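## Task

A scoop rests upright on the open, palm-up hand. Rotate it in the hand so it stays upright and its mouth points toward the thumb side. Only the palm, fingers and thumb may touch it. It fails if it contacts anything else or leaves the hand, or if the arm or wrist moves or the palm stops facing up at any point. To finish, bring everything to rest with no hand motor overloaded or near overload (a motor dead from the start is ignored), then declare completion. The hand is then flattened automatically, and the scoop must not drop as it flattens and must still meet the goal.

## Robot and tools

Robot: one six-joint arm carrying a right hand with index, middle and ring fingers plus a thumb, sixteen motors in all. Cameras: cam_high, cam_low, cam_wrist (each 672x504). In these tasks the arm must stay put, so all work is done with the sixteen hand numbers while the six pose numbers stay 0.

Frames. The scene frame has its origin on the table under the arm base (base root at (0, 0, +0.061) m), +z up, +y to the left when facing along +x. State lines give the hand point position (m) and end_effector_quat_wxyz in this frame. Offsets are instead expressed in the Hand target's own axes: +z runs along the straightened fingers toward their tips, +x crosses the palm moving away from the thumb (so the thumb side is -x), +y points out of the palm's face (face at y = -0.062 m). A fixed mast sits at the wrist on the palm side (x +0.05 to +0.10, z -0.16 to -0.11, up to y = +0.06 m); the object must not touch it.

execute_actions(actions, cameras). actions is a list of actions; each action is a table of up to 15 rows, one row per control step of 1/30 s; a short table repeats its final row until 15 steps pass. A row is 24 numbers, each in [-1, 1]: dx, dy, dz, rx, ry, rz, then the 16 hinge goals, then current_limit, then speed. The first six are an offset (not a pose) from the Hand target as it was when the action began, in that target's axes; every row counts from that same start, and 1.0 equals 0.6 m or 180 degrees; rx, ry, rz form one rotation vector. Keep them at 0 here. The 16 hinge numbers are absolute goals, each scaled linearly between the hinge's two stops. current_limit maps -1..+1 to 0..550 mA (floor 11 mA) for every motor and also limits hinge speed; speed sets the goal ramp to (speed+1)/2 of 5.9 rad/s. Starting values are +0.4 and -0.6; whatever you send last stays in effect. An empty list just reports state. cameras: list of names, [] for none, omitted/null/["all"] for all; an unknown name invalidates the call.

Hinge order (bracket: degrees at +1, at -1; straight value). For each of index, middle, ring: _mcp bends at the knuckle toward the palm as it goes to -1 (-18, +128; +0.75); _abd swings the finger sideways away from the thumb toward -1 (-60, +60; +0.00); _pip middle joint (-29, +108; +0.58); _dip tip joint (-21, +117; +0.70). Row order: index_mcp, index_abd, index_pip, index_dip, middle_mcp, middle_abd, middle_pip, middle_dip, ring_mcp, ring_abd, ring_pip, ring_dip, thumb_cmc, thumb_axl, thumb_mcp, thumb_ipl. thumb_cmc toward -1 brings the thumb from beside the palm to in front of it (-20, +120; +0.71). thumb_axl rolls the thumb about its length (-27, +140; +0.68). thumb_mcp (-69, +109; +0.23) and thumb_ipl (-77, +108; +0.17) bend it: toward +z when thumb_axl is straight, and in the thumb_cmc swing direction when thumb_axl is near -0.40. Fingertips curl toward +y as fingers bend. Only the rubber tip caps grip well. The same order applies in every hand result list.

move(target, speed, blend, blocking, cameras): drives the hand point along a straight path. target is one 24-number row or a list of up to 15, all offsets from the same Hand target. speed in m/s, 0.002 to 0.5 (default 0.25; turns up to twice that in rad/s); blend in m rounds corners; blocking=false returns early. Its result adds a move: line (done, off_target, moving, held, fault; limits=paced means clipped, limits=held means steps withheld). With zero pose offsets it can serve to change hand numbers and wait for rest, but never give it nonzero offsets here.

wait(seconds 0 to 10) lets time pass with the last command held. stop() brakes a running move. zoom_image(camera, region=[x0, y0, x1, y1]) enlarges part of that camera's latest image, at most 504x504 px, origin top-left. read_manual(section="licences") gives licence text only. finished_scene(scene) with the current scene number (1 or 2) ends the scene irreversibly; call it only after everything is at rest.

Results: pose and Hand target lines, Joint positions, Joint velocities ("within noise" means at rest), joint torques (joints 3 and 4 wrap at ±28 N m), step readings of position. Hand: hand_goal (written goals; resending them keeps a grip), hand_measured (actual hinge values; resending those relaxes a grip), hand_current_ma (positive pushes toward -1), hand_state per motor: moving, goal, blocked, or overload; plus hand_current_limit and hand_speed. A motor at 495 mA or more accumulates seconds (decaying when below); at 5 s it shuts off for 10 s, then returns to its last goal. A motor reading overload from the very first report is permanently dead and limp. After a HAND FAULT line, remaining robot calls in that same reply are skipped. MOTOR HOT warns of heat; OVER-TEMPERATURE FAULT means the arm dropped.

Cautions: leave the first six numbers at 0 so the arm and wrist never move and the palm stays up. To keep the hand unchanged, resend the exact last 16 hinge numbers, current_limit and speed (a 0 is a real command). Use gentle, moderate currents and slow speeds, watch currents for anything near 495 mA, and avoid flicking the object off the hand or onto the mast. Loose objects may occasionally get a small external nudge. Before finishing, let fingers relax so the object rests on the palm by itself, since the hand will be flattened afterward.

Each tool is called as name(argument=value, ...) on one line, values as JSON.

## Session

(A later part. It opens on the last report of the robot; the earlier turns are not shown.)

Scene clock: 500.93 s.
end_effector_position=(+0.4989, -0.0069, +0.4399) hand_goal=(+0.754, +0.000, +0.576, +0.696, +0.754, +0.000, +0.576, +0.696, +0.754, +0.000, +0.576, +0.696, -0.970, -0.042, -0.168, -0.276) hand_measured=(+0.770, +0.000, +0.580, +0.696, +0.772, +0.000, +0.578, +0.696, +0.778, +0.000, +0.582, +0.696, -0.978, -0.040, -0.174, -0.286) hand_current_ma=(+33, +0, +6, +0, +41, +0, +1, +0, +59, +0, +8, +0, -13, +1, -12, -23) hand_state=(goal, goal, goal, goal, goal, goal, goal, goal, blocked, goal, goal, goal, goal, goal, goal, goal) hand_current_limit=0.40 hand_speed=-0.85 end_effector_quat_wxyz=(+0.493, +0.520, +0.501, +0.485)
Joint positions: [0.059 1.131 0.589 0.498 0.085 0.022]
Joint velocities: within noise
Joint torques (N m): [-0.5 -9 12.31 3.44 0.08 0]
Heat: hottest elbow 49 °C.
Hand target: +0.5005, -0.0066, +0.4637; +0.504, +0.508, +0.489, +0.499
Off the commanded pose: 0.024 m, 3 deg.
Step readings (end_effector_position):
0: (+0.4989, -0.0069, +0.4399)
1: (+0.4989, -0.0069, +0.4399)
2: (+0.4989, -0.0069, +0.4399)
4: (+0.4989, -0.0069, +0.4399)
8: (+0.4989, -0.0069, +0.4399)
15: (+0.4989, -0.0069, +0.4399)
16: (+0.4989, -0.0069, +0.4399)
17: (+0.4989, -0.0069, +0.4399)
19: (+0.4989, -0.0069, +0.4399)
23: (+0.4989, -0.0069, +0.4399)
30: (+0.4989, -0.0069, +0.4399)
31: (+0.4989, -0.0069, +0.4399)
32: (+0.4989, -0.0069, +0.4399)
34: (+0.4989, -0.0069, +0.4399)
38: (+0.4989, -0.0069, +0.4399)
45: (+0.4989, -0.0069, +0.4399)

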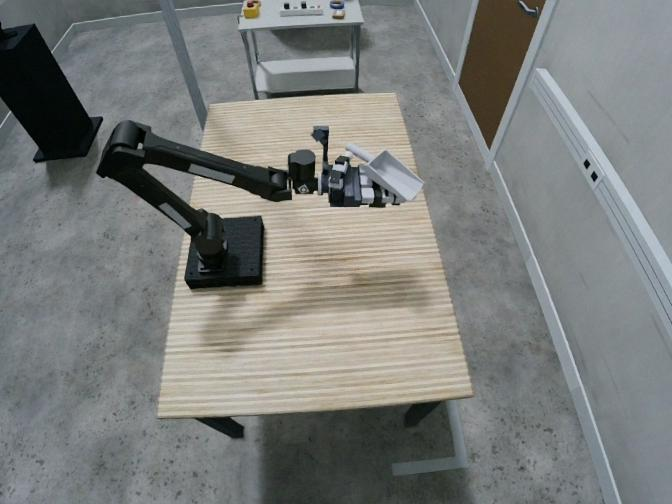

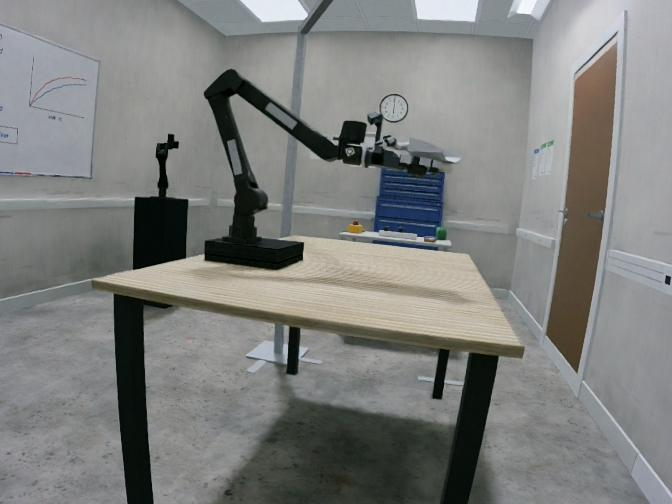

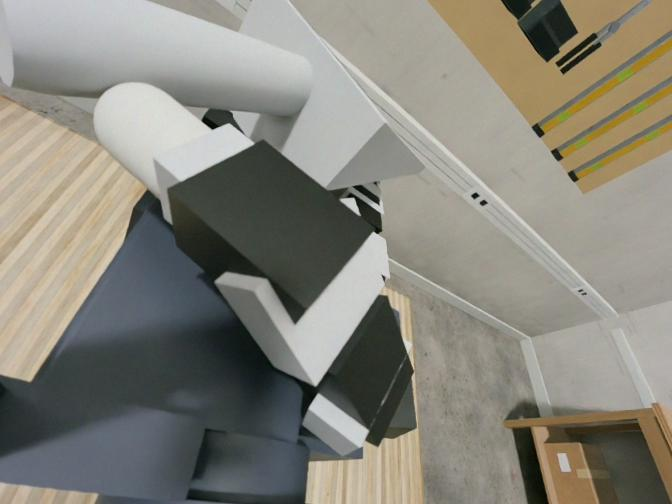

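execute_actions(actions=[[[0,0,0,0,0,0,1,0,0.5,0.696,0.754,0,0.576,0.696,0.754,0,0.576,0.696,-0.971,-0.042,-0.169,-0.276,0.4,-0.7]],[[0,0,0,0,0,0,1,0.3,0.5,0.2,0.754,0,0.576,0.696,0.754,0,0.576,0.696,-0.971,-0.042,-0.169,-0.276,0.4,-0.7]],[[0,0,0,0,0,0,1,0.3,0.5,0.2,0.754,0,0.576,0.696,0.754,0,0.576,0.696,-0.971,-0.042,-0.169,-0.276,0.4,-0.7]]], cameras=["cam_wrist", "cam_high", "cam_low"])

zoom_image(camera="cam_high", region=[330, 135, 430, 215])

zoom_image(camera="cam_low", region=[375, 100, 475, 190])

Scene clock: 690.27 s.
end_effector_position=(+0.4989, -0.0069, +0.4399) hand_goal=(+1.000, +0.300, +0.500, +0.200, +0.754, +0.000, +0.576, +0.696, +0.754, +0.000, +0.576, +0.696, -0.970, -0.042, -0.168, -0.276) hand_measured=(+1.000, +0.296, +0.510, +0.204, +0.774, +0.000, +0.578, +0.696, +0.778, +0.000, +0.582, +0.696, -0.978, -0.040, -0.174, -0.282) hand_current_ma=(+0, -5, +15, +5, +46, +0, +1, +0, +59, +0, +8, +0, -13, +1, -12, -12) hand_state=(goal, goal, goal, goal, blocked, goal, goal, goal, blocked, goal, goal, goal, goal, goal, goal, goal) hand_current_limit=0.40 hand_speed=-0.70 end_effector_quat_wxyz=(+0.493, +0.520, +0.501, +0.485)
Joint positions: [0.059 1.131 0.589 0.498 0.085 0.022]
Joint velocities: within noise
Joint torques (N m): [-0.5 -9.05 12.31 3.4 0.06 -0.01]
Heat: hottest elbow 51 °C.
Hand target: +0.5005, -0.0066, +0.4637; +0.504, +0.508, +0.489, +0.499
Off the commanded pose: 0.024 m, 3 deg.
Step readings (end_effector_position):
0: (+0.4989, -0.0069, +0.4399)
1: (+0.4989, -0.0069, +0.4399)
2: (+0.4989, -0.0069, +0.4399)
4: (+0.4989, -0.0069, +0.4399)
8: (+0.4989, -0.0069, +0.4399)
15: (+0.4989, -0.0069, +0.4399)
16: (+0.4989, -0.0069, +0.4399)
17: (+0.4989, -0.0069, +0.4399)
19: (+0.4989, -0.0069, +0.4399)
23: (+0.4989, -0.0069, +0.4399)
30: (+0.4989, -0.0069, +0.4399)
31: (+0.4989, -0.0069, +0.4399)
32: (+0.4989, -0.0069, +0.4399)
34: (+0.4989, -0.0069, +0.4399)
38: (+0.4989, -0.0069, +0.4399)
45: (+0.4989, -0.0069, +0.4399)

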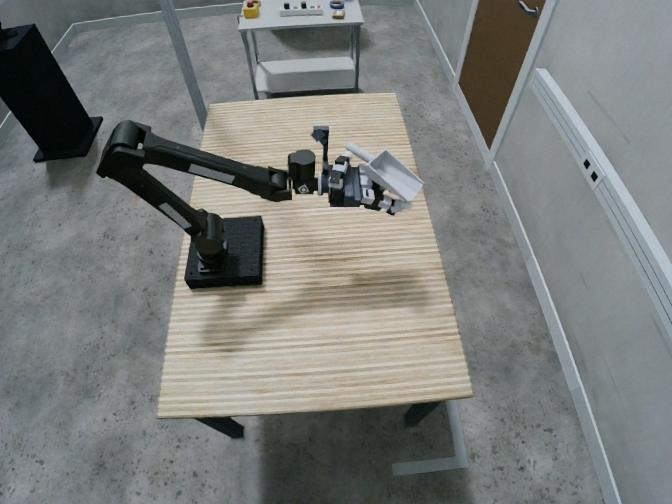

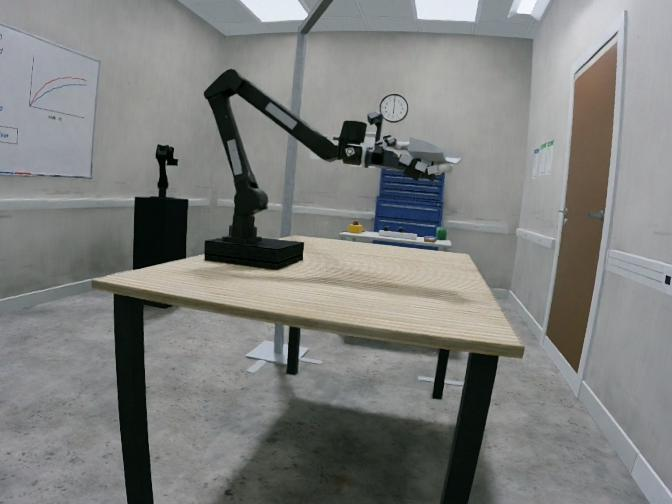

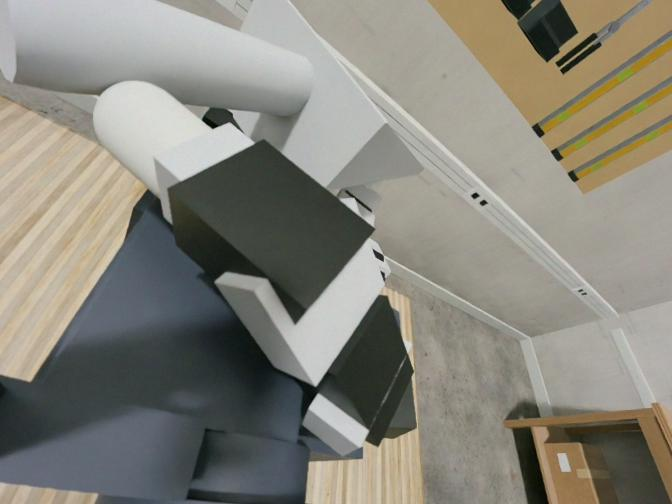

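Scaled by 5.040 from the camera's 672x504 image, which has a finer 960x720 frame.

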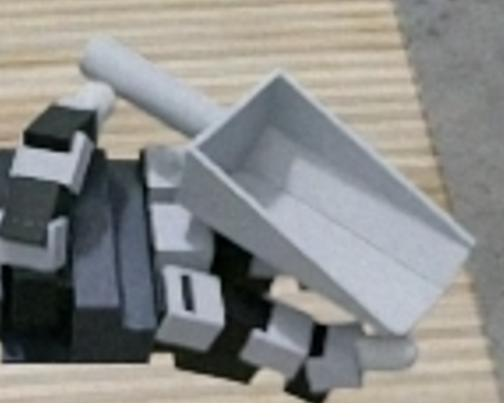

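Scaled by 5.040 from the camera's 672x504 image, which has a finer 960x720 frame.

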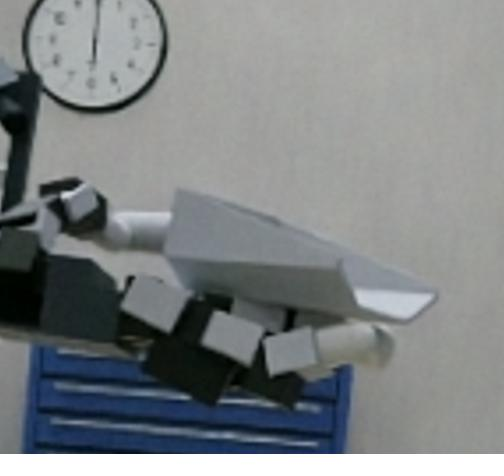

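execute_actions(actions=[[[0,0,0,0,0,0,1,-0.05,0.576,0.696,0.754,0,0.576,0.696,0.754,0,0.576,0.696,-0.971,-0.042,-0.169,-0.276,0.4,-0.7]],[[0,0,0,0,0,0,0.699,-0.05,0.576,0.696,0.754,0,0.576,0.696,0.754,0,0.576,0.696,-0.971,-0.042,-0.169,-0.276,0.4,-0.8]],[[0,0,0,0,0,0,0.699,-0.05,0.576,0.696,0.754,0,0.576,0.696,0.754,0,0.576,0.696,-0.971,-0.042,-0.169,-0.276,0.4,-0.8]],[[0,0,0,0,0,0,0.699,-0.05,0.576,0.696,0.754,0,0.576,0.696,0.754,0,0.576,0.696,-0.971,-0.042,-0.169,-0.276,0.4,-0.8]]], cameras=["cam_wrist", "cam_high", "cam_low"])

zoom_image(camera="cam_high", region=[330, 135, 430, 215])

zoom_image(camera="cam_low", region=[375, 100, 475, 190])

Scene clock: 747.60 s.
end_effector_position=(+0.4989, -0.0069, +0.4399) hand_goal=(+0.700, -0.050, +0.576, +0.696, +0.754, +0.000, +0.576, +0.696, +0.754, +0.000, +0.576, +0.696, -0.970, -0.042, -0.168, -0.276) hand_measured=(+0.738, -0.046, +0.580, +0.696, +0.774, +0.000, +0.578, +0.696, +0.778, +0.000, +0.582, +0.696, -0.978, -0.042, -0.174, -0.282) hand_current_ma=(+101, +4, +5, +0, +46, +0, +1, +0, +59, +0, +8, +0, -13, +0, -12, -12) hand_state=(blocked, goal, goal, goal, blocked, goal, goal, goal, blocked, goal, goal, goal, goal, goal, goal, goal) hand_current_limit=0.40 hand_speed=-0.80 end_effector_quat_wxyz=(+0.493, +0.520, +0.501, +0.485)
Joint positions: [0.059 1.131 0.589 0.498 0.085 0.022]
Joint velocities: within noise
Joint torques (N m): [-0.62 -9 12.3 3.45 0.06 0.01]
Heat: hottest elbow 51 °C.
Hand target: +0.5005, -0.0066, +0.4637; +0.504, +0.508, +0.489, +0.499
Off the commanded pose: 0.024 m, 3 deg.
Step readings (end_effector_position):
0: (+0.4989, -0.0069, +0.4399)
1: (+0.4989, -0.0069, +0.4399)
2: (+0.4989, -0.0069, +0.4399)
4: (+0.4989, -0.0069, +0.4399)
8: (+0.4989, -0.0069, +0.4399)
15: (+0.4989, -0.0069, +0.4399)
16: (+0.4989, -0.0069, +0.4399)
17: (+0.4989, -0.0069, +0.4399)
19: (+0.4989, -0.0069, +0.4399)
23: (+0.4989, -0.0069, +0.4399)
30: (+0.4989, -0.0069, +0.4399)
31: (+0.4989, -0.0069, +0.4399)
32: (+0.4989, -0.0069, +0.4399)
34: (+0.4989, -0.0069, +0.4399)
38: (+0.4989, -0.0069, +0.4399)
45: (+0.4989, -0.0069, +0.4399)
46: (+0.4989, -0.0069, +0.4399)
47: (+0.4989, -0.0069, +0.4399)
49: (+0.4989, -0.0069, +0.4399)
53: (+0.4989, -0.0069, +0.4399)
60: (+0.4989, -0.0069, +0.4399)

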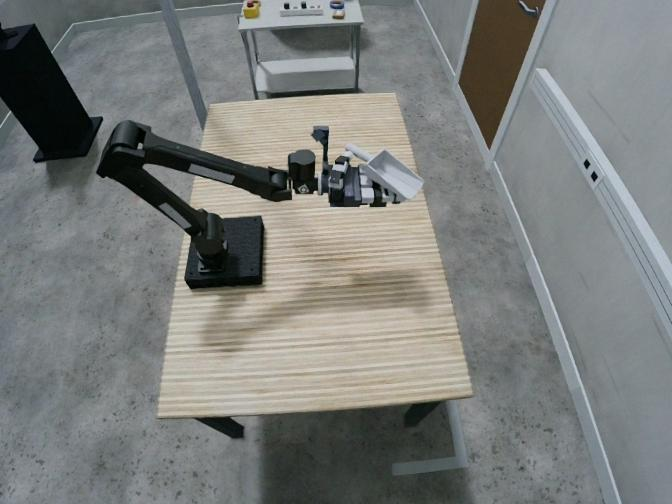

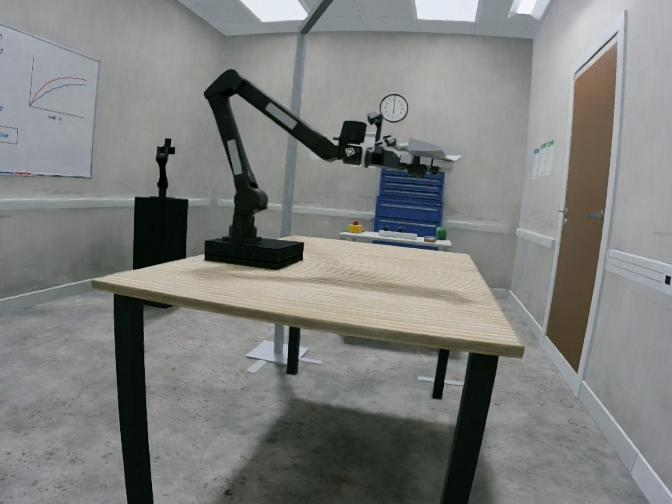

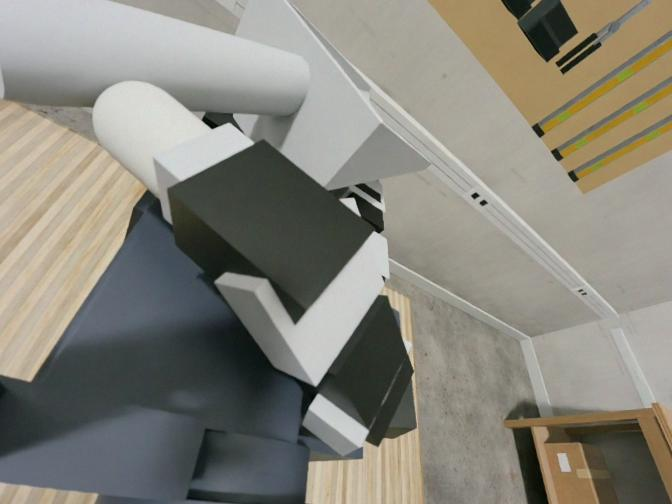

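Scaled by 5.040 from the camera's 672x504 image, which has a finer 960x720 frame.

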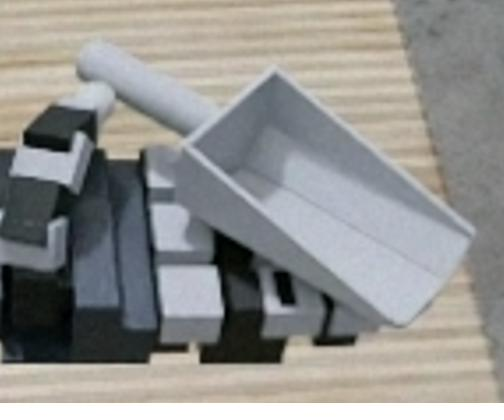

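Scaled by 5.040 from the camera's 672x504 image, which has a finer 960x720 frame.

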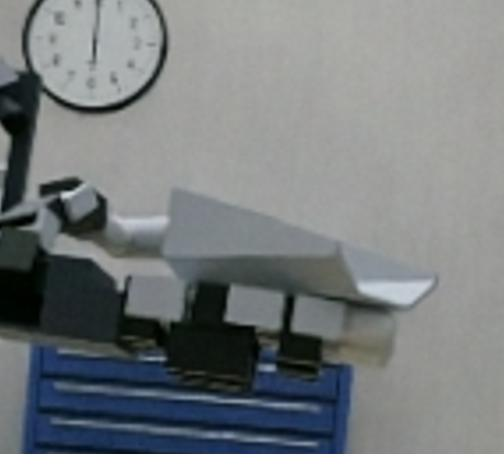

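execute_actions(actions=[[[0,0,0,0,0,0,0.699,0.55,0.576,0.696,0.754,0,0.576,0.696,0.754,0,0.576,0.696,-0.971,-0.042,-0.169,-0.276,0.4,-0.85]],[[0,0,0,0,0,0,0.699,0.55,0.576,0.696,0.754,0,0.576,0.696,0.754,0,0.576,0.696,-0.971,-0.042,-0.169,-0.276,0.4,-0.85]],[[0,0,0,0,0,0,0.699,0.55,0.576,0.696,0.754,0,0.576,0.696,0.754,0,0.576,0.696,-0.971,-0.042,-0.169,-0.276,0.4,-0.85]]], cameras=["cam_wrist", "cam_high", "cam_low"])

zoom_image(camera="cam_high", region=[330, 135, 430, 215])

zoom_image(camera="cam_low", region=[375, 100, 475, 190])

Scene clock: 765.60 s.
end_effector_position=(+0.4989, -0.0069, +0.4399) hand_goal=(+0.700, +0.550, +0.576, +0.696, +0.754, +0.000, +0.576, +0.696, +0.754, +0.000, +0.576, +0.696, -0.970, -0.042, -0.168, -0.276) hand_measured=(+0.732, +0.544, +0.580, +0.696, +0.774, +0.000, +0.578, +0.696, +0.778, +0.000, +0.582, +0.696, -0.978, -0.042, -0.174, -0.282) hand_current_ma=(+81, -7, +5, +0, +46, +0, +1, +0, +59, +0, +8, +0, -13, +0, -12, -12) hand_state=(blocked, goal, goal, goal, blocked, goal, goal, goal, blocked, goal, goal, goal, goal, goal, goal, goal) hand_current_limit=0.40 hand_speed=-0.85 end_effector_quat_wxyz=(+0.493, +0.520, +0.501, +0.485)
Joint positions: [0.059 1.131 0.589 0.498 0.085 0.022]
Joint velocities: within noise
Joint torques (N m): [-0.67 -9.05 12.33 3.41 0.06 -0.01]
Heat: hottest elbow 51 °C.
Hand target: +0.5005, -0.0066, +0.4637; +0.504, +0.508, +0.489, +0.499
Off the commanded pose: 0.024 m, 3 deg.
Step readings (end_effector_position):
0: (+0.4989, -0.0069, +0.4399)
1: (+0.4989, -0.0069, +0.4399)
2: (+0.4989, -0.0069, +0.4399)
4: (+0.4989, -0.0069, +0.4399)
8: (+0.4989, -0.0069, +0.4399)
15: (+0.4989, -0.0069, +0.4399)
16: (+0.4989, -0.0069, +0.4399)
17: (+0.4989, -0.0069, +0.4399)
19: (+0.4989, -0.0069, +0.4399)
23: (+0.4989, -0.0069, +0.4399)
30: (+0.4989, -0.0069, +0.4399)
31: (+0.4989, -0.0069, +0.4399)
32: (+0.4989, -0.0069, +0.4399)
34: (+0.4989, -0.0069, +0.4399)
38: (+0.4989, -0.0069, +0.4399)
45: (+0.4989, -0.0069, +0.4399)

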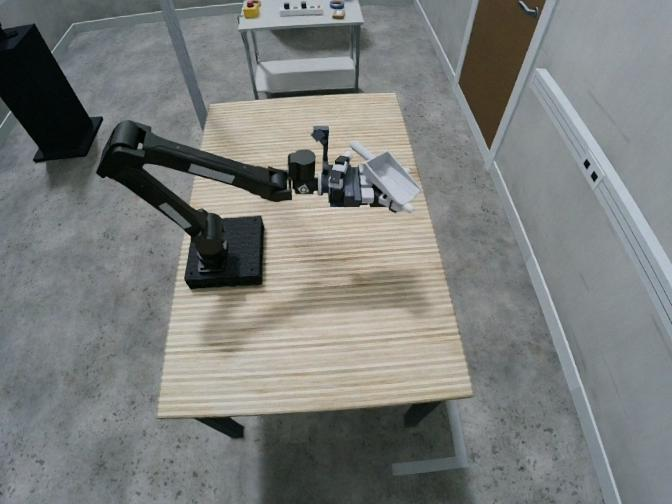

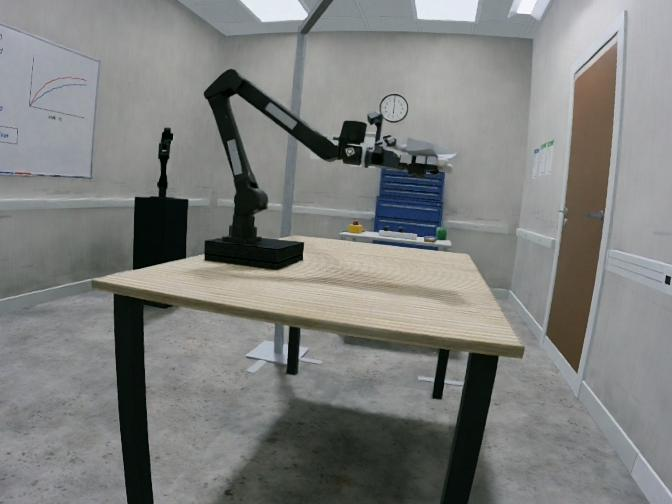

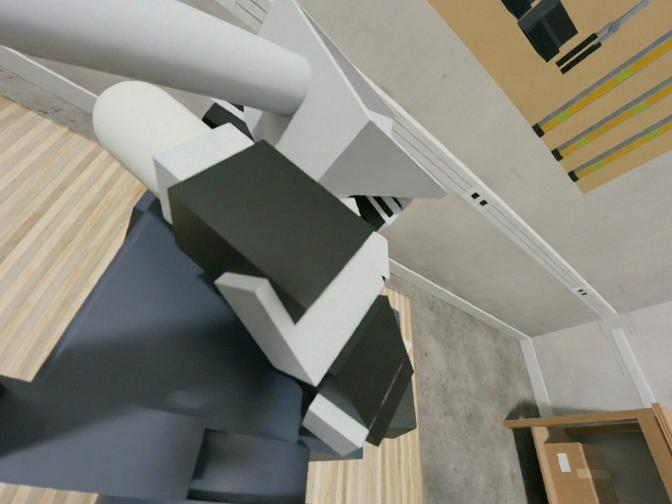

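Scaled by 5.040 from the camera's 672x504 image, which has a finer 960x720 frame.

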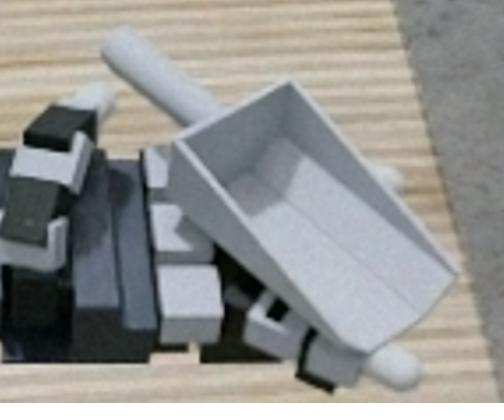

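Scaled by 5.040 from the camera's 672x504 image, which has a finer 960x720 frame.

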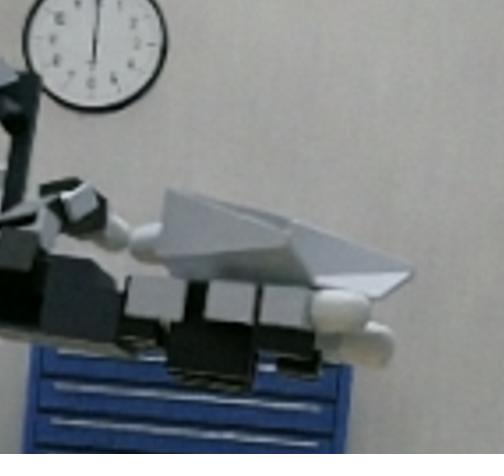

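execute_actions(actions=[[[0,0,0,0,0,0,1,0.55,0.576,0.696,0.754,0,0.576,0.696,0.754,0,0.576,0.696,-0.971,-0.042,-0.169,-0.276,0.4,-0.75]],[[0,0,0,0,0,0,1,-0.03,0.576,0.696,0.754,0,0.576,0.696,0.754,0,0.576,0.696,-0.971,-0.042,-0.169,-0.276,0.4,-0.6]],[[0,0,0,0,0,0,1,-0.03,0.576,0.696,0.754,0,0.576,0.696,0.754,0,0.576,0.696,-0.971,-0.042,-0.169,-0.276,0.4,-0.75]],[[0,0,0,0,0,0,0.699,-0.03,0.576,0.696,0.754,0,0.576,0.696,0.754,0,0.576,0.696,-0.971,-0.042,-0.169,-0.276,0.4,-0.8]],[[0,0,0,0,0,0,0.699,-0.03,0.576,0.696,0.754,0,0.576,0.696,0.754,0,0.576,0.696,-0.971,-0.042,-0.169,-0.276,0.4,-0.8]]], cameras=["cam_wrist", "cam_high", "cam_low"])

zoom_image(camera="cam_high", region=[330, 135, 430, 215])

zoom_image(camera="cam_low", region=[375, 100, 475, 190])

Scene clock: 809.07 s.
end_effector_position=(+0.4989, -0.0069, +0.4399) hand_goal=(+0.700, -0.030, +0.576, +0.696, +0.754, +0.000, +0.576, +0.696, +0.754, +0.000, +0.576, +0.696, -0.970, -0.042, -0.168, -0.276) hand_measured=(+0.734, -0.026, +0.580, +0.696, +0.776, +0.000, +0.578, +0.696, +0.778, +0.000, +0.582, +0.696, -0.978, -0.042, -0.174, -0.282) hand_current_ma=(+87, +4, +6, +0, +51, +0, +1, +0, +59, +0, +8, +0, -13, +0, -12, -11) hand_state=(blocked, goal, goal, goal, blocked, goal, goal, goal, blocked, goal, goal, goal, goal, goal, goal, goal) hand_current_limit=0.40 hand_speed=-0.80 end_effector_quat_wxyz=(+0.493, +0.520, +0.501, +0.485)
Joint positions: [0.059 1.131 0.589 0.498 0.085 0.022]
Joint velocities: within noise
Joint torques (N m): [-0.79 -9.11 12.27 3.41 0.07 0.01]
Heat: hottest elbow 52 °C.
Hand target: +0.5005, -0.0066, +0.4637; +0.504, +0.508, +0.489, +0.499
Off the commanded pose: 0.024 m, 3 deg.
Step readings (end_effector_position):
0: (+0.4989, -0.0069, +0.4399)
1: (+0.4989, -0.0069, +0.4399)
2: (+0.4989, -0.0069, +0.4399)
4: (+0.4989, -0.0069, +0.4399)
8: (+0.4989, -0.0069, +0.4399)
15: (+0.4989, -0.0069, +0.4399)
16: (+0.4989, -0.0069, +0.4399)
17: (+0.4989, -0.0069, +0.4399)
19: (+0.4989, -0.0069, +0.4399)
23: (+0.4989, -0.0069, +0.4399)
30: (+0.4989, -0.0069, +0.4399)
31: (+0.4989, -0.0069, +0.4399)
32: (+0.4989, -0.0069, +0.4399)
34: (+0.4989, -0.0069, +0.4399)
38: (+0.4989, -0.0069, +0.4399)
45: (+0.4989, -0.0069, +0.4399)
46: (+0.4989, -0.0069, +0.4399)
47: (+0.4989, -0.0069, +0.4399)
49: (+0.4989, -0.0069, +0.4399)
53: (+0.4989, -0.0069, +0.4399)
60: (+0.4989, -0.0069, +0.4399)
61: (+0.4989, -0.0069, +0.4399)
62: (+0.4989, -0.0069, +0.4399)
64: (+0.4989, -0.0069, +0.4399)
68: (+0.4989, -0.0069, +0.4399)
75: (+0.4989, -0.0069, +0.4399)

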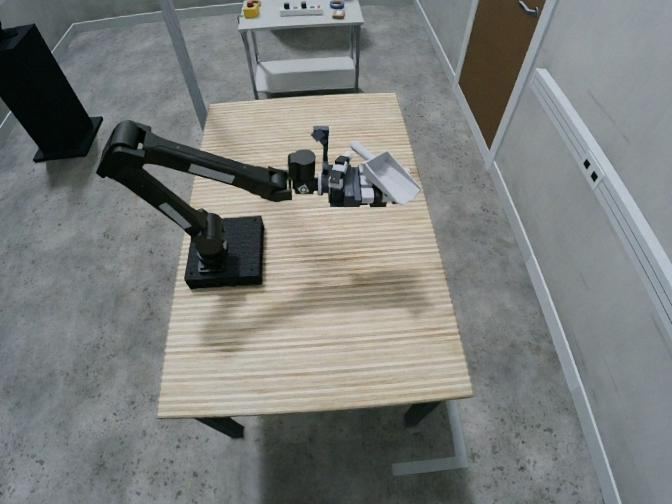

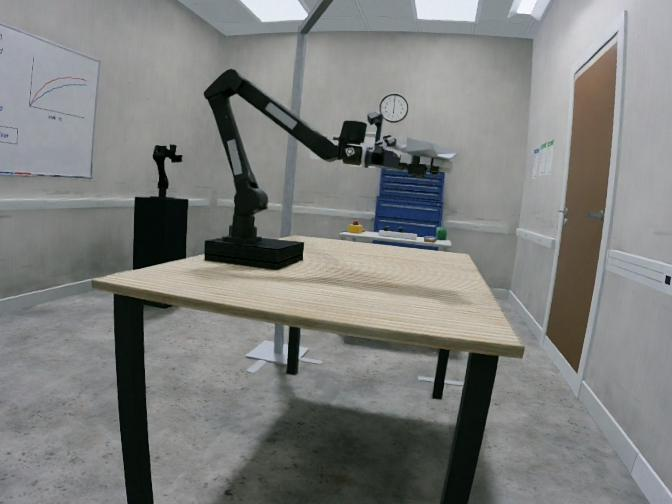

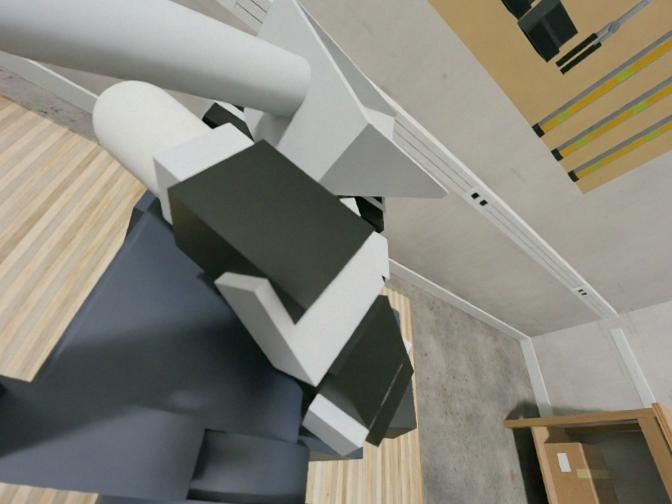

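Scaled by 5.040 from the camera's 672x504 image, which has a finer 960x720 frame.

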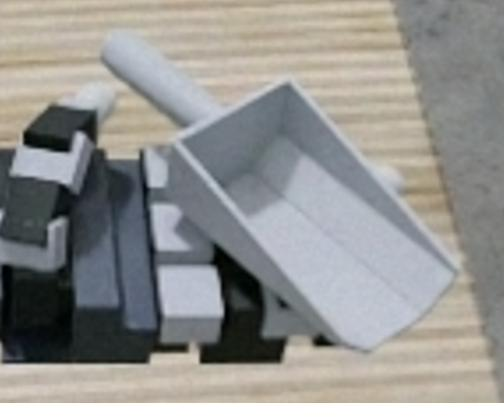

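Scaled by 5.040 from the camera's 672x504 image, which has a finer 960x720 frame.

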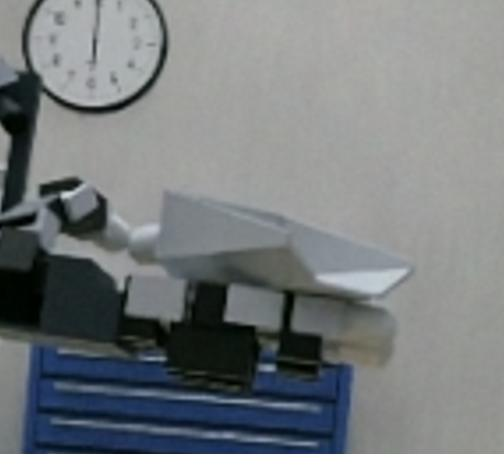

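execute_actions(actions=[[[0,0,0,0,0,0,0.699,0.65,0.576,0.696,0.754,0,0.576,0.696,0.754,0,0.576,0.696,-0.971,-0.042,-0.169,-0.276,0.4,-0.85]],[[0,0,0,0,0,0,0.699,0.65,0.576,0.696,0.754,0,0.576,0.696,0.754,0,0.576,0.696,-0.971,-0.042,-0.169,-0.276,0.4,-0.85]],[[0,0,0,0,0,0,0.699,0.65,0.576,0.696,0.754,0,0.576,0.696,0.754,0,0.576,0.696,-0.971,-0.042,-0.169,-0.276,0.4,-0.85]]], cameras=["cam_wrist", "cam_high", "cam_low"])

zoom_image(camera="cam_high", region=[330, 135, 430, 215])

zoom_image(camera="cam_low", region=[375, 100, 475, 190])

Scene clock: 823.00 s.
end_effector_position=(+0.4989, -0.0069, +0.4399) hand_goal=(+0.700, +0.650, +0.576, +0.696, +0.754, +0.000, +0.576, +0.696, +0.754, +0.000, +0.576, +0.696, -0.970, -0.042, -0.168, -0.276) hand_measured=(+0.730, +0.646, +0.580, +0.696, +0.776, +0.000, +0.578, +0.696, +0.778, +0.000, +0.582, +0.696, -0.978, -0.042, -0.174, -0.282) hand_current_ma=(+78, -4, +6, +0, +51, +0, +1, +0, +59, +0, +8, +0, -13, +0, -12, -11) hand_state=(blocked, goal, goal, goal, blocked, goal, goal, goal, blocked, goal, goal, goal, goal, goal, goal, goal) hand_current_limit=0.40 hand_speed=-0.85 end_effector_quat_wxyz=(+0.493, +0.520, +0.501, +0.485)
Joint positions: [0.059 1.131 0.589 0.498 0.085 0.022]
Joint velocities: within noise
Joint torques (N m): [-0.73 -9.11 12.29 3.43 0.06 -0.02]
Heat: hottest elbow 52 °C.
Hand target: +0.5005, -0.0066, +0.4637; +0.504, +0.508, +0.489, +0.499
Off the commanded pose: 0.024 m, 3 deg.
Step readings (end_effector_position):
0: (+0.4989, -0.0069, +0.4399)
1: (+0.4989, -0.0069, +0.4399)
2: (+0.4989, -0.0069, +0.4399)
4: (+0.4989, -0.0069, +0.4399)
8: (+0.4989, -0.0069, +0.4399)
15: (+0.4989, -0.0069, +0.4399)
16: (+0.4989, -0.0069, +0.4399)
17: (+0.4989, -0.0069, +0.4399)
19: (+0.4989, -0.0069, +0.4399)
23: (+0.4989, -0.0069, +0.4399)
30: (+0.4989, -0.0069, +0.4399)
31: (+0.4989, -0.0069, +0.4399)
32: (+0.4989, -0.0069, +0.4399)
34: (+0.4989, -0.0069, +0.4399)
38: (+0.4989, -0.0069, +0.4399)
45: (+0.4989, -0.0069, +0.4399)

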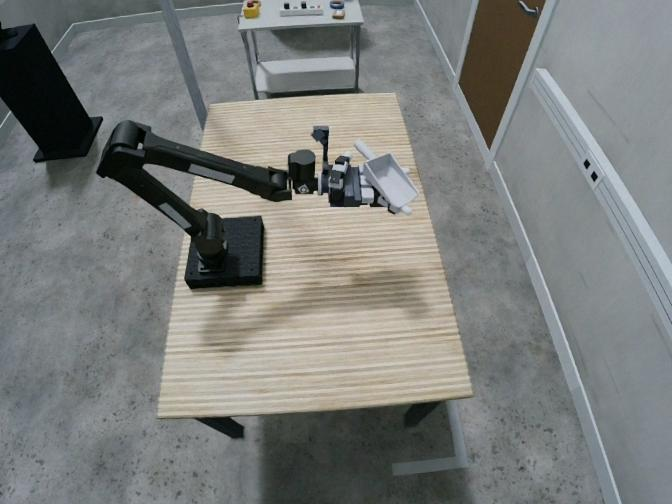

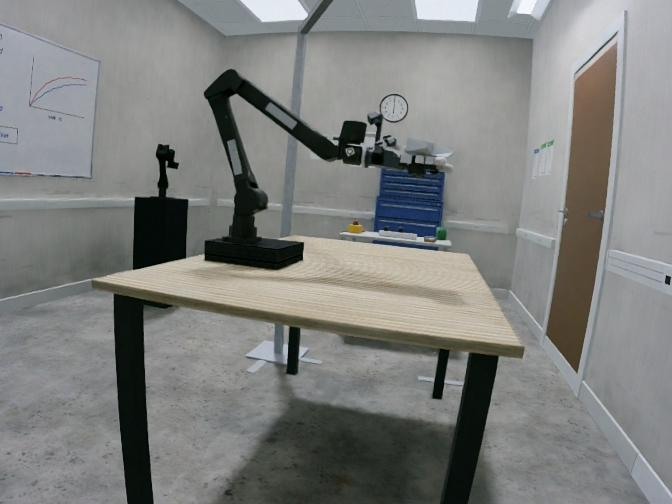

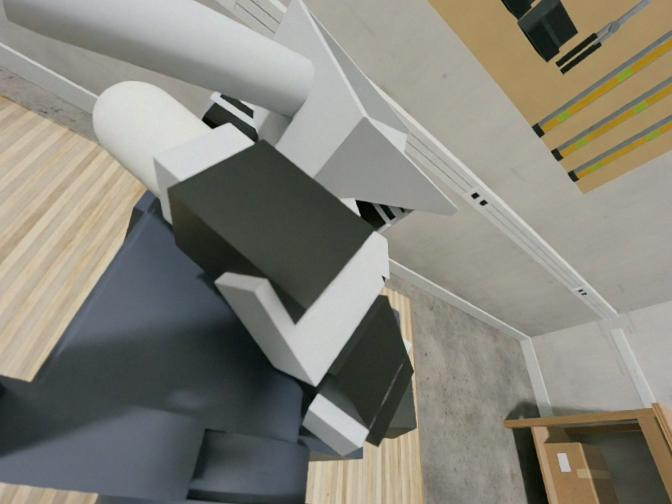

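Scaled by 5.040 from the camera's 672x504 image, which has a finer 960x720 frame.

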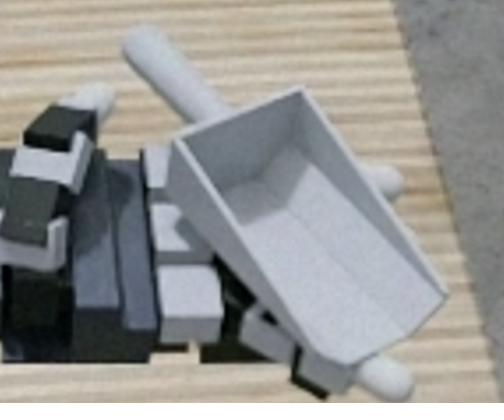

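Scaled by 5.040 from the camera's 672x504 image, which has a finer 960x720 frame.

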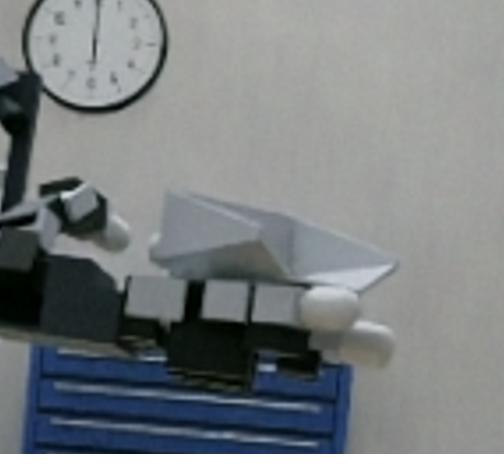

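execute_actions(actions=[])

zoom_image(camera="cam_high", region=[330, 135, 430, 215])

Scene clock: 850.53 s.
end_effector_position=(+0.4989, -0.0069, +0.4399) hand_goal=(+0.700, +0.650, +0.576, +0.696, +0.754, +0.000, +0.576, +0.696, +0.754, +0.000, +0.576, +0.696, -0.970, -0.042, -0.168, -0.276) hand_measured=(+0.730, +0.646, +0.580, +0.696, +0.776, +0.000, +0.578, +0.696, +0.778, +0.000, +0.582, +0.696, -0.978, -0.042, -0.174, -0.282) hand_current_ma=(+77, -4, +6, +0, +51, +0, +1, +0, +59, +0, +8, +0, -13, +0, -12, -11) hand_state=(blocked, goal, goal, goal, blocked, goal, goal, goal, blocked, goal, goal, goal, goal, goal, goal, goal) hand_current_limit=0.40 hand_speed=-0.85 end_effector_quat_wxyz=(+0.493, +0.520, +0.501, +0.485)
Joint positions: [0.059 1.131 0.589 0.498 0.085 0.022]
Joint velocities: within noise
Joint torques (N m): [-0.5 -9.23 12.34 3.37 0.06 -0.01]
Heat: hottest elbow 52 °C.
Hand target: +0.5005, -0.0066, +0.4637; +0.504, +0.508, +0.489, +0.499
Off the commanded pose: 0.024 m, 3 deg.

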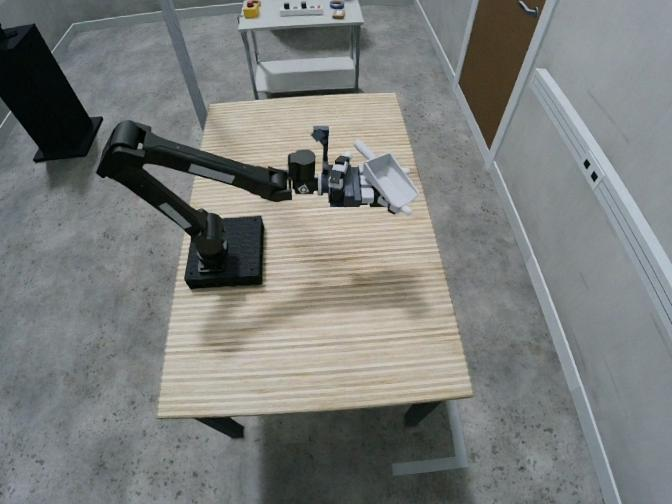

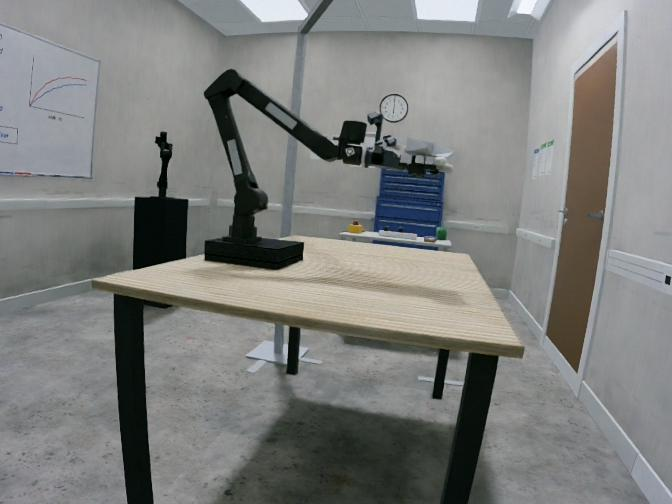

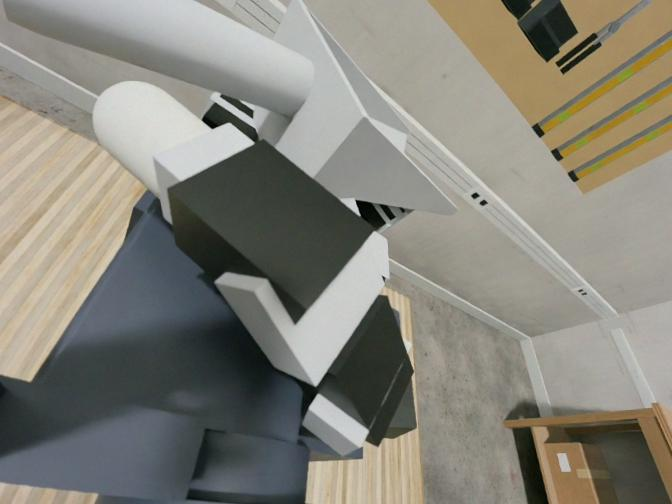

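Scaled by 5.040 from the camera's 672x504 image, which has a finer 960x720 frame.

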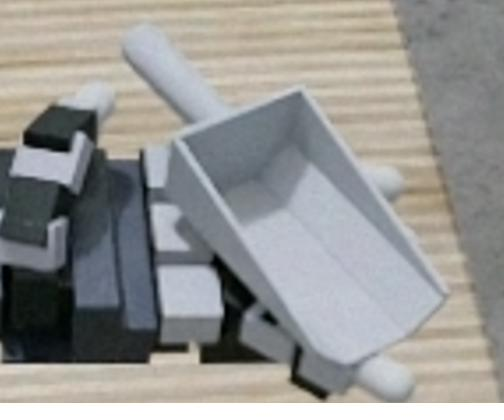

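execute_actions(actions=[[[0,0,0,0,0,0,1,0.65,0.576,0.696,0.754,0,0.576,0.696,0.754,0,0.576,0.696,-0.971,-0.042,-0.169,-0.276,0.4,-0.75]],[[0,0,0,0,0,0,1,0.03,0.576,0.696,0.754,0,0.576,0.696,0.754,0,0.576,0.696,-0.971,-0.042,-0.169,-0.276,0.4,-0.6]],[[0,0,0,0,0,0,1,0.03,0.576,0.696,0.754,0,0.576,0.696,0.754,0,0.576,0.696,-0.971,-0.042,-0.169,-0.276,0.4,-0.6]]], cameras=["cam_high"])

zoom_image(camera="cam_high", region=[330, 135, 430, 215])

Scene clock: 934.07 s.
end_effector_position=(+0.4989, -0.0069, +0.4399) hand_goal=(+1.000, +0.030, +0.576, +0.696, +0.754, +0.000, +0.576, +0.696, +0.754, +0.000, +0.576, +0.696, -0.970, -0.042, -0.168, -0.276) hand_measured=(+1.000, +0.034, +0.580, +0.696, +0.778, +0.000, +0.578, +0.696, +0.778, +0.000, +0.582, +0.696, -0.978, -0.042, -0.174, -0.282) hand_current_ma=(+0, +3, +6, +0, +54, +0, +1, +0, +59, +0, +8, +0, -13, +0, -12, -11) hand_state=(goal, goal, goal, goal, blocked, goal, goal, goal, blocked, goal, goal, goal, goal, goal, goal, goal) hand_current_limit=0.40 hand_speed=-0.60 end_effector_quat_wxyz=(+0.493, +0.520, +0.501, +0.485)
Joint positions: [0.059 1.131 0.589 0.498 0.085 0.022]
Joint velocities: within noise
Joint torques (N m): [-0.5 -9.11 12.25 3.34 0.07 0]
Heat: hottest elbow 53 °C.
Hand target: +0.5005, -0.0066, +0.4637; +0.504, +0.508, +0.489, +0.499
Off the commanded pose: 0.024 m, 3 deg.
Step readings (end_effector_position):
0: (+0.4989, -0.0069, +0.4399)
1: (+0.4989, -0.0069, +0.4399)
2: (+0.4989, -0.0069, +0.4399)
4: (+0.4989, -0.0069, +0.4399)
8: (+0.4989, -0.0069, +0.4399)
15: (+0.4989, -0.0069, +0.4399)
16: (+0.4989, -0.0069, +0.4399)
17: (+0.4989, -0.0069, +0.4399)
19: (+0.4989, -0.0069, +0.4399)
23: (+0.4989, -0.0069, +0.4399)
30: (+0.4989, -0.0069, +0.4399)
31: (+0.4989, -0.0069, +0.4399)
32: (+0.4989, -0.0069, +0.4399)
34: (+0.4989, -0.0069, +0.4399)
38: (+0.4989, -0.0069, +0.4399)
45: (+0.4989, -0.0069, +0.4399)
Images, in order (width x height): cam_high 672x504.

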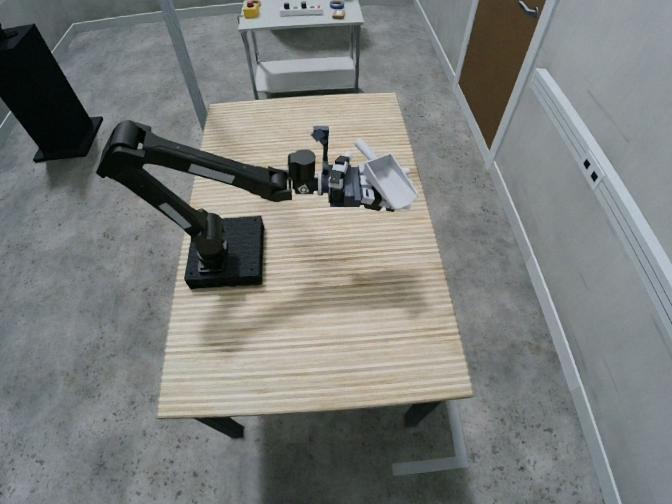

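Scaled by 5.040 from the camera's 672x504 image, which has a finer 960x720 frame.

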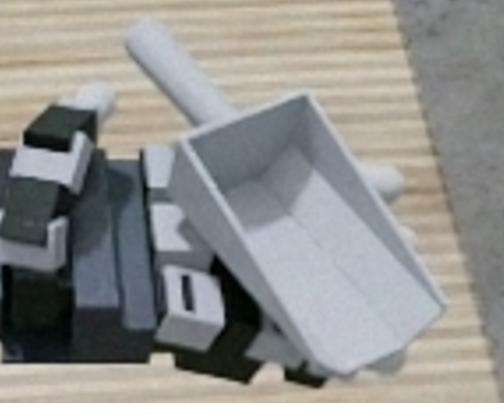

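execute_actions(actions=[[[0,0,0,0,0,0,0.699,0.03,0.576,0.696,0.754,0,0.576,0.696,0.754,0,0.576,0.696,-0.971,-0.042,-0.169,-0.276,0.4,-0.8]],[[0,0,0,0,0,0,0.699,0.03,0.576,0.696,0.754,0,0.576,0.696,0.754,0,0.576,0.696,-0.971,-0.042,-0.169,-0.276,0.4,-0.8]]], cameras=["cam_high", "cam_low"])

zoom_image(camera="cam_high", region=[330, 135, 430, 215])

zoom_image(camera="cam_low", region=[355, 105, 485, 205])

Scene clock: 947.43 s.
end_effector_position=(+0.4989, -0.0069, +0.4399) hand_goal=(+0.700, +0.030, +0.576, +0.696, +0.754, +0.000, +0.576, +0.696, +0.754, +0.000, +0.576, +0.696, -0.970, -0.042, -0.168, -0.276) hand_measured=(+0.732, +0.034, +0.580, +0.696, +0.778, +0.000, +0.578, +0.696, +0.778, +0.000, +0.582, +0.696, -0.978, -0.042, -0.174, -0.282) hand_current_ma=(+82, +3, +6, +0, +54, +0, +1, +0, +59, +0, +8, +0, -13, +0, -12, -11) hand_state=(blocked, goal, goal, goal, blocked, goal, goal, goal, blocked, goal, goal, goal, goal, goal, goal, goal) hand_current_limit=0.40 hand_speed=-0.80 end_effector_quat_wxyz=(+0.493, +0.520, +0.501, +0.485)
Joint positions: [0.059 1.131 0.589 0.498 0.085 0.022]
Joint velocities: within noise
Joint torques (N m): [-0.79 -9 12.26 3.4 0.06 -0.01]
Heat: hottest elbow 53 °C.
Hand target: +0.5005, -0.0066, +0.4637; +0.504, +0.508, +0.489, +0.499
Off the commanded pose: 0.024 m, 3 deg.
Step readings (end_effector_position):
0: (+0.4989, -0.0069, +0.4399)
1: (+0.4989, -0.0069, +0.4399)
2: (+0.4989, -0.0069, +0.4399)
4: (+0.4989, -0.0069, +0.4399)
8: (+0.4989, -0.0069, +0.4399)
15: (+0.4989, -0.0069, +0.4399)
16: (+0.4989, -0.0069, +0.4399)
17: (+0.4989, -0.0069, +0.4399)
19: (+0.4989, -0.0069, +0.4399)
23: (+0.4989, -0.0069, +0.4399)
30: (+0.4989, -0.0069, +0.4399)
Images, in order (width x height): cam_high 672x504, cam_low 672x504.

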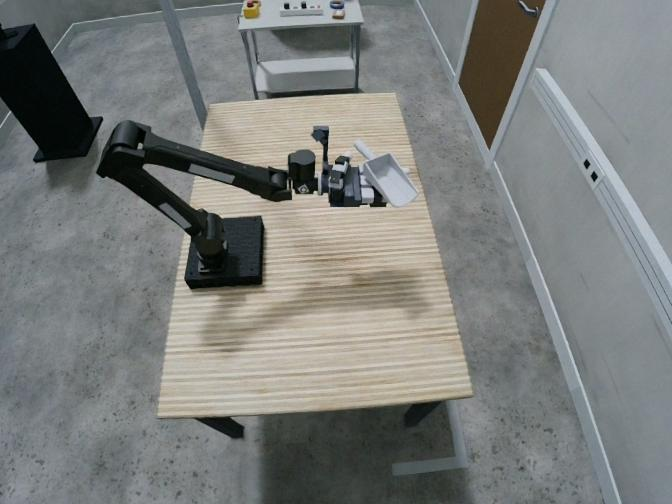

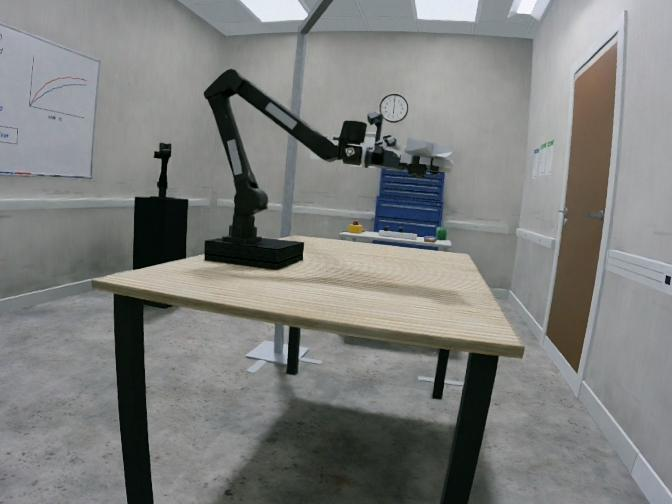

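Scaled by 5.040 from the camera's 672x504 image, which has a finer 960x720 frame.

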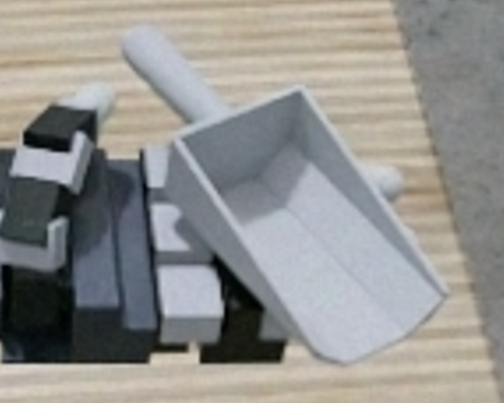

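Scaled by 3.877 from the camera's 672x504 image, which has a finer 960x720 frame.

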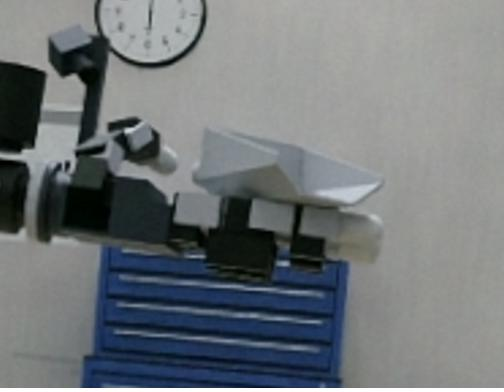

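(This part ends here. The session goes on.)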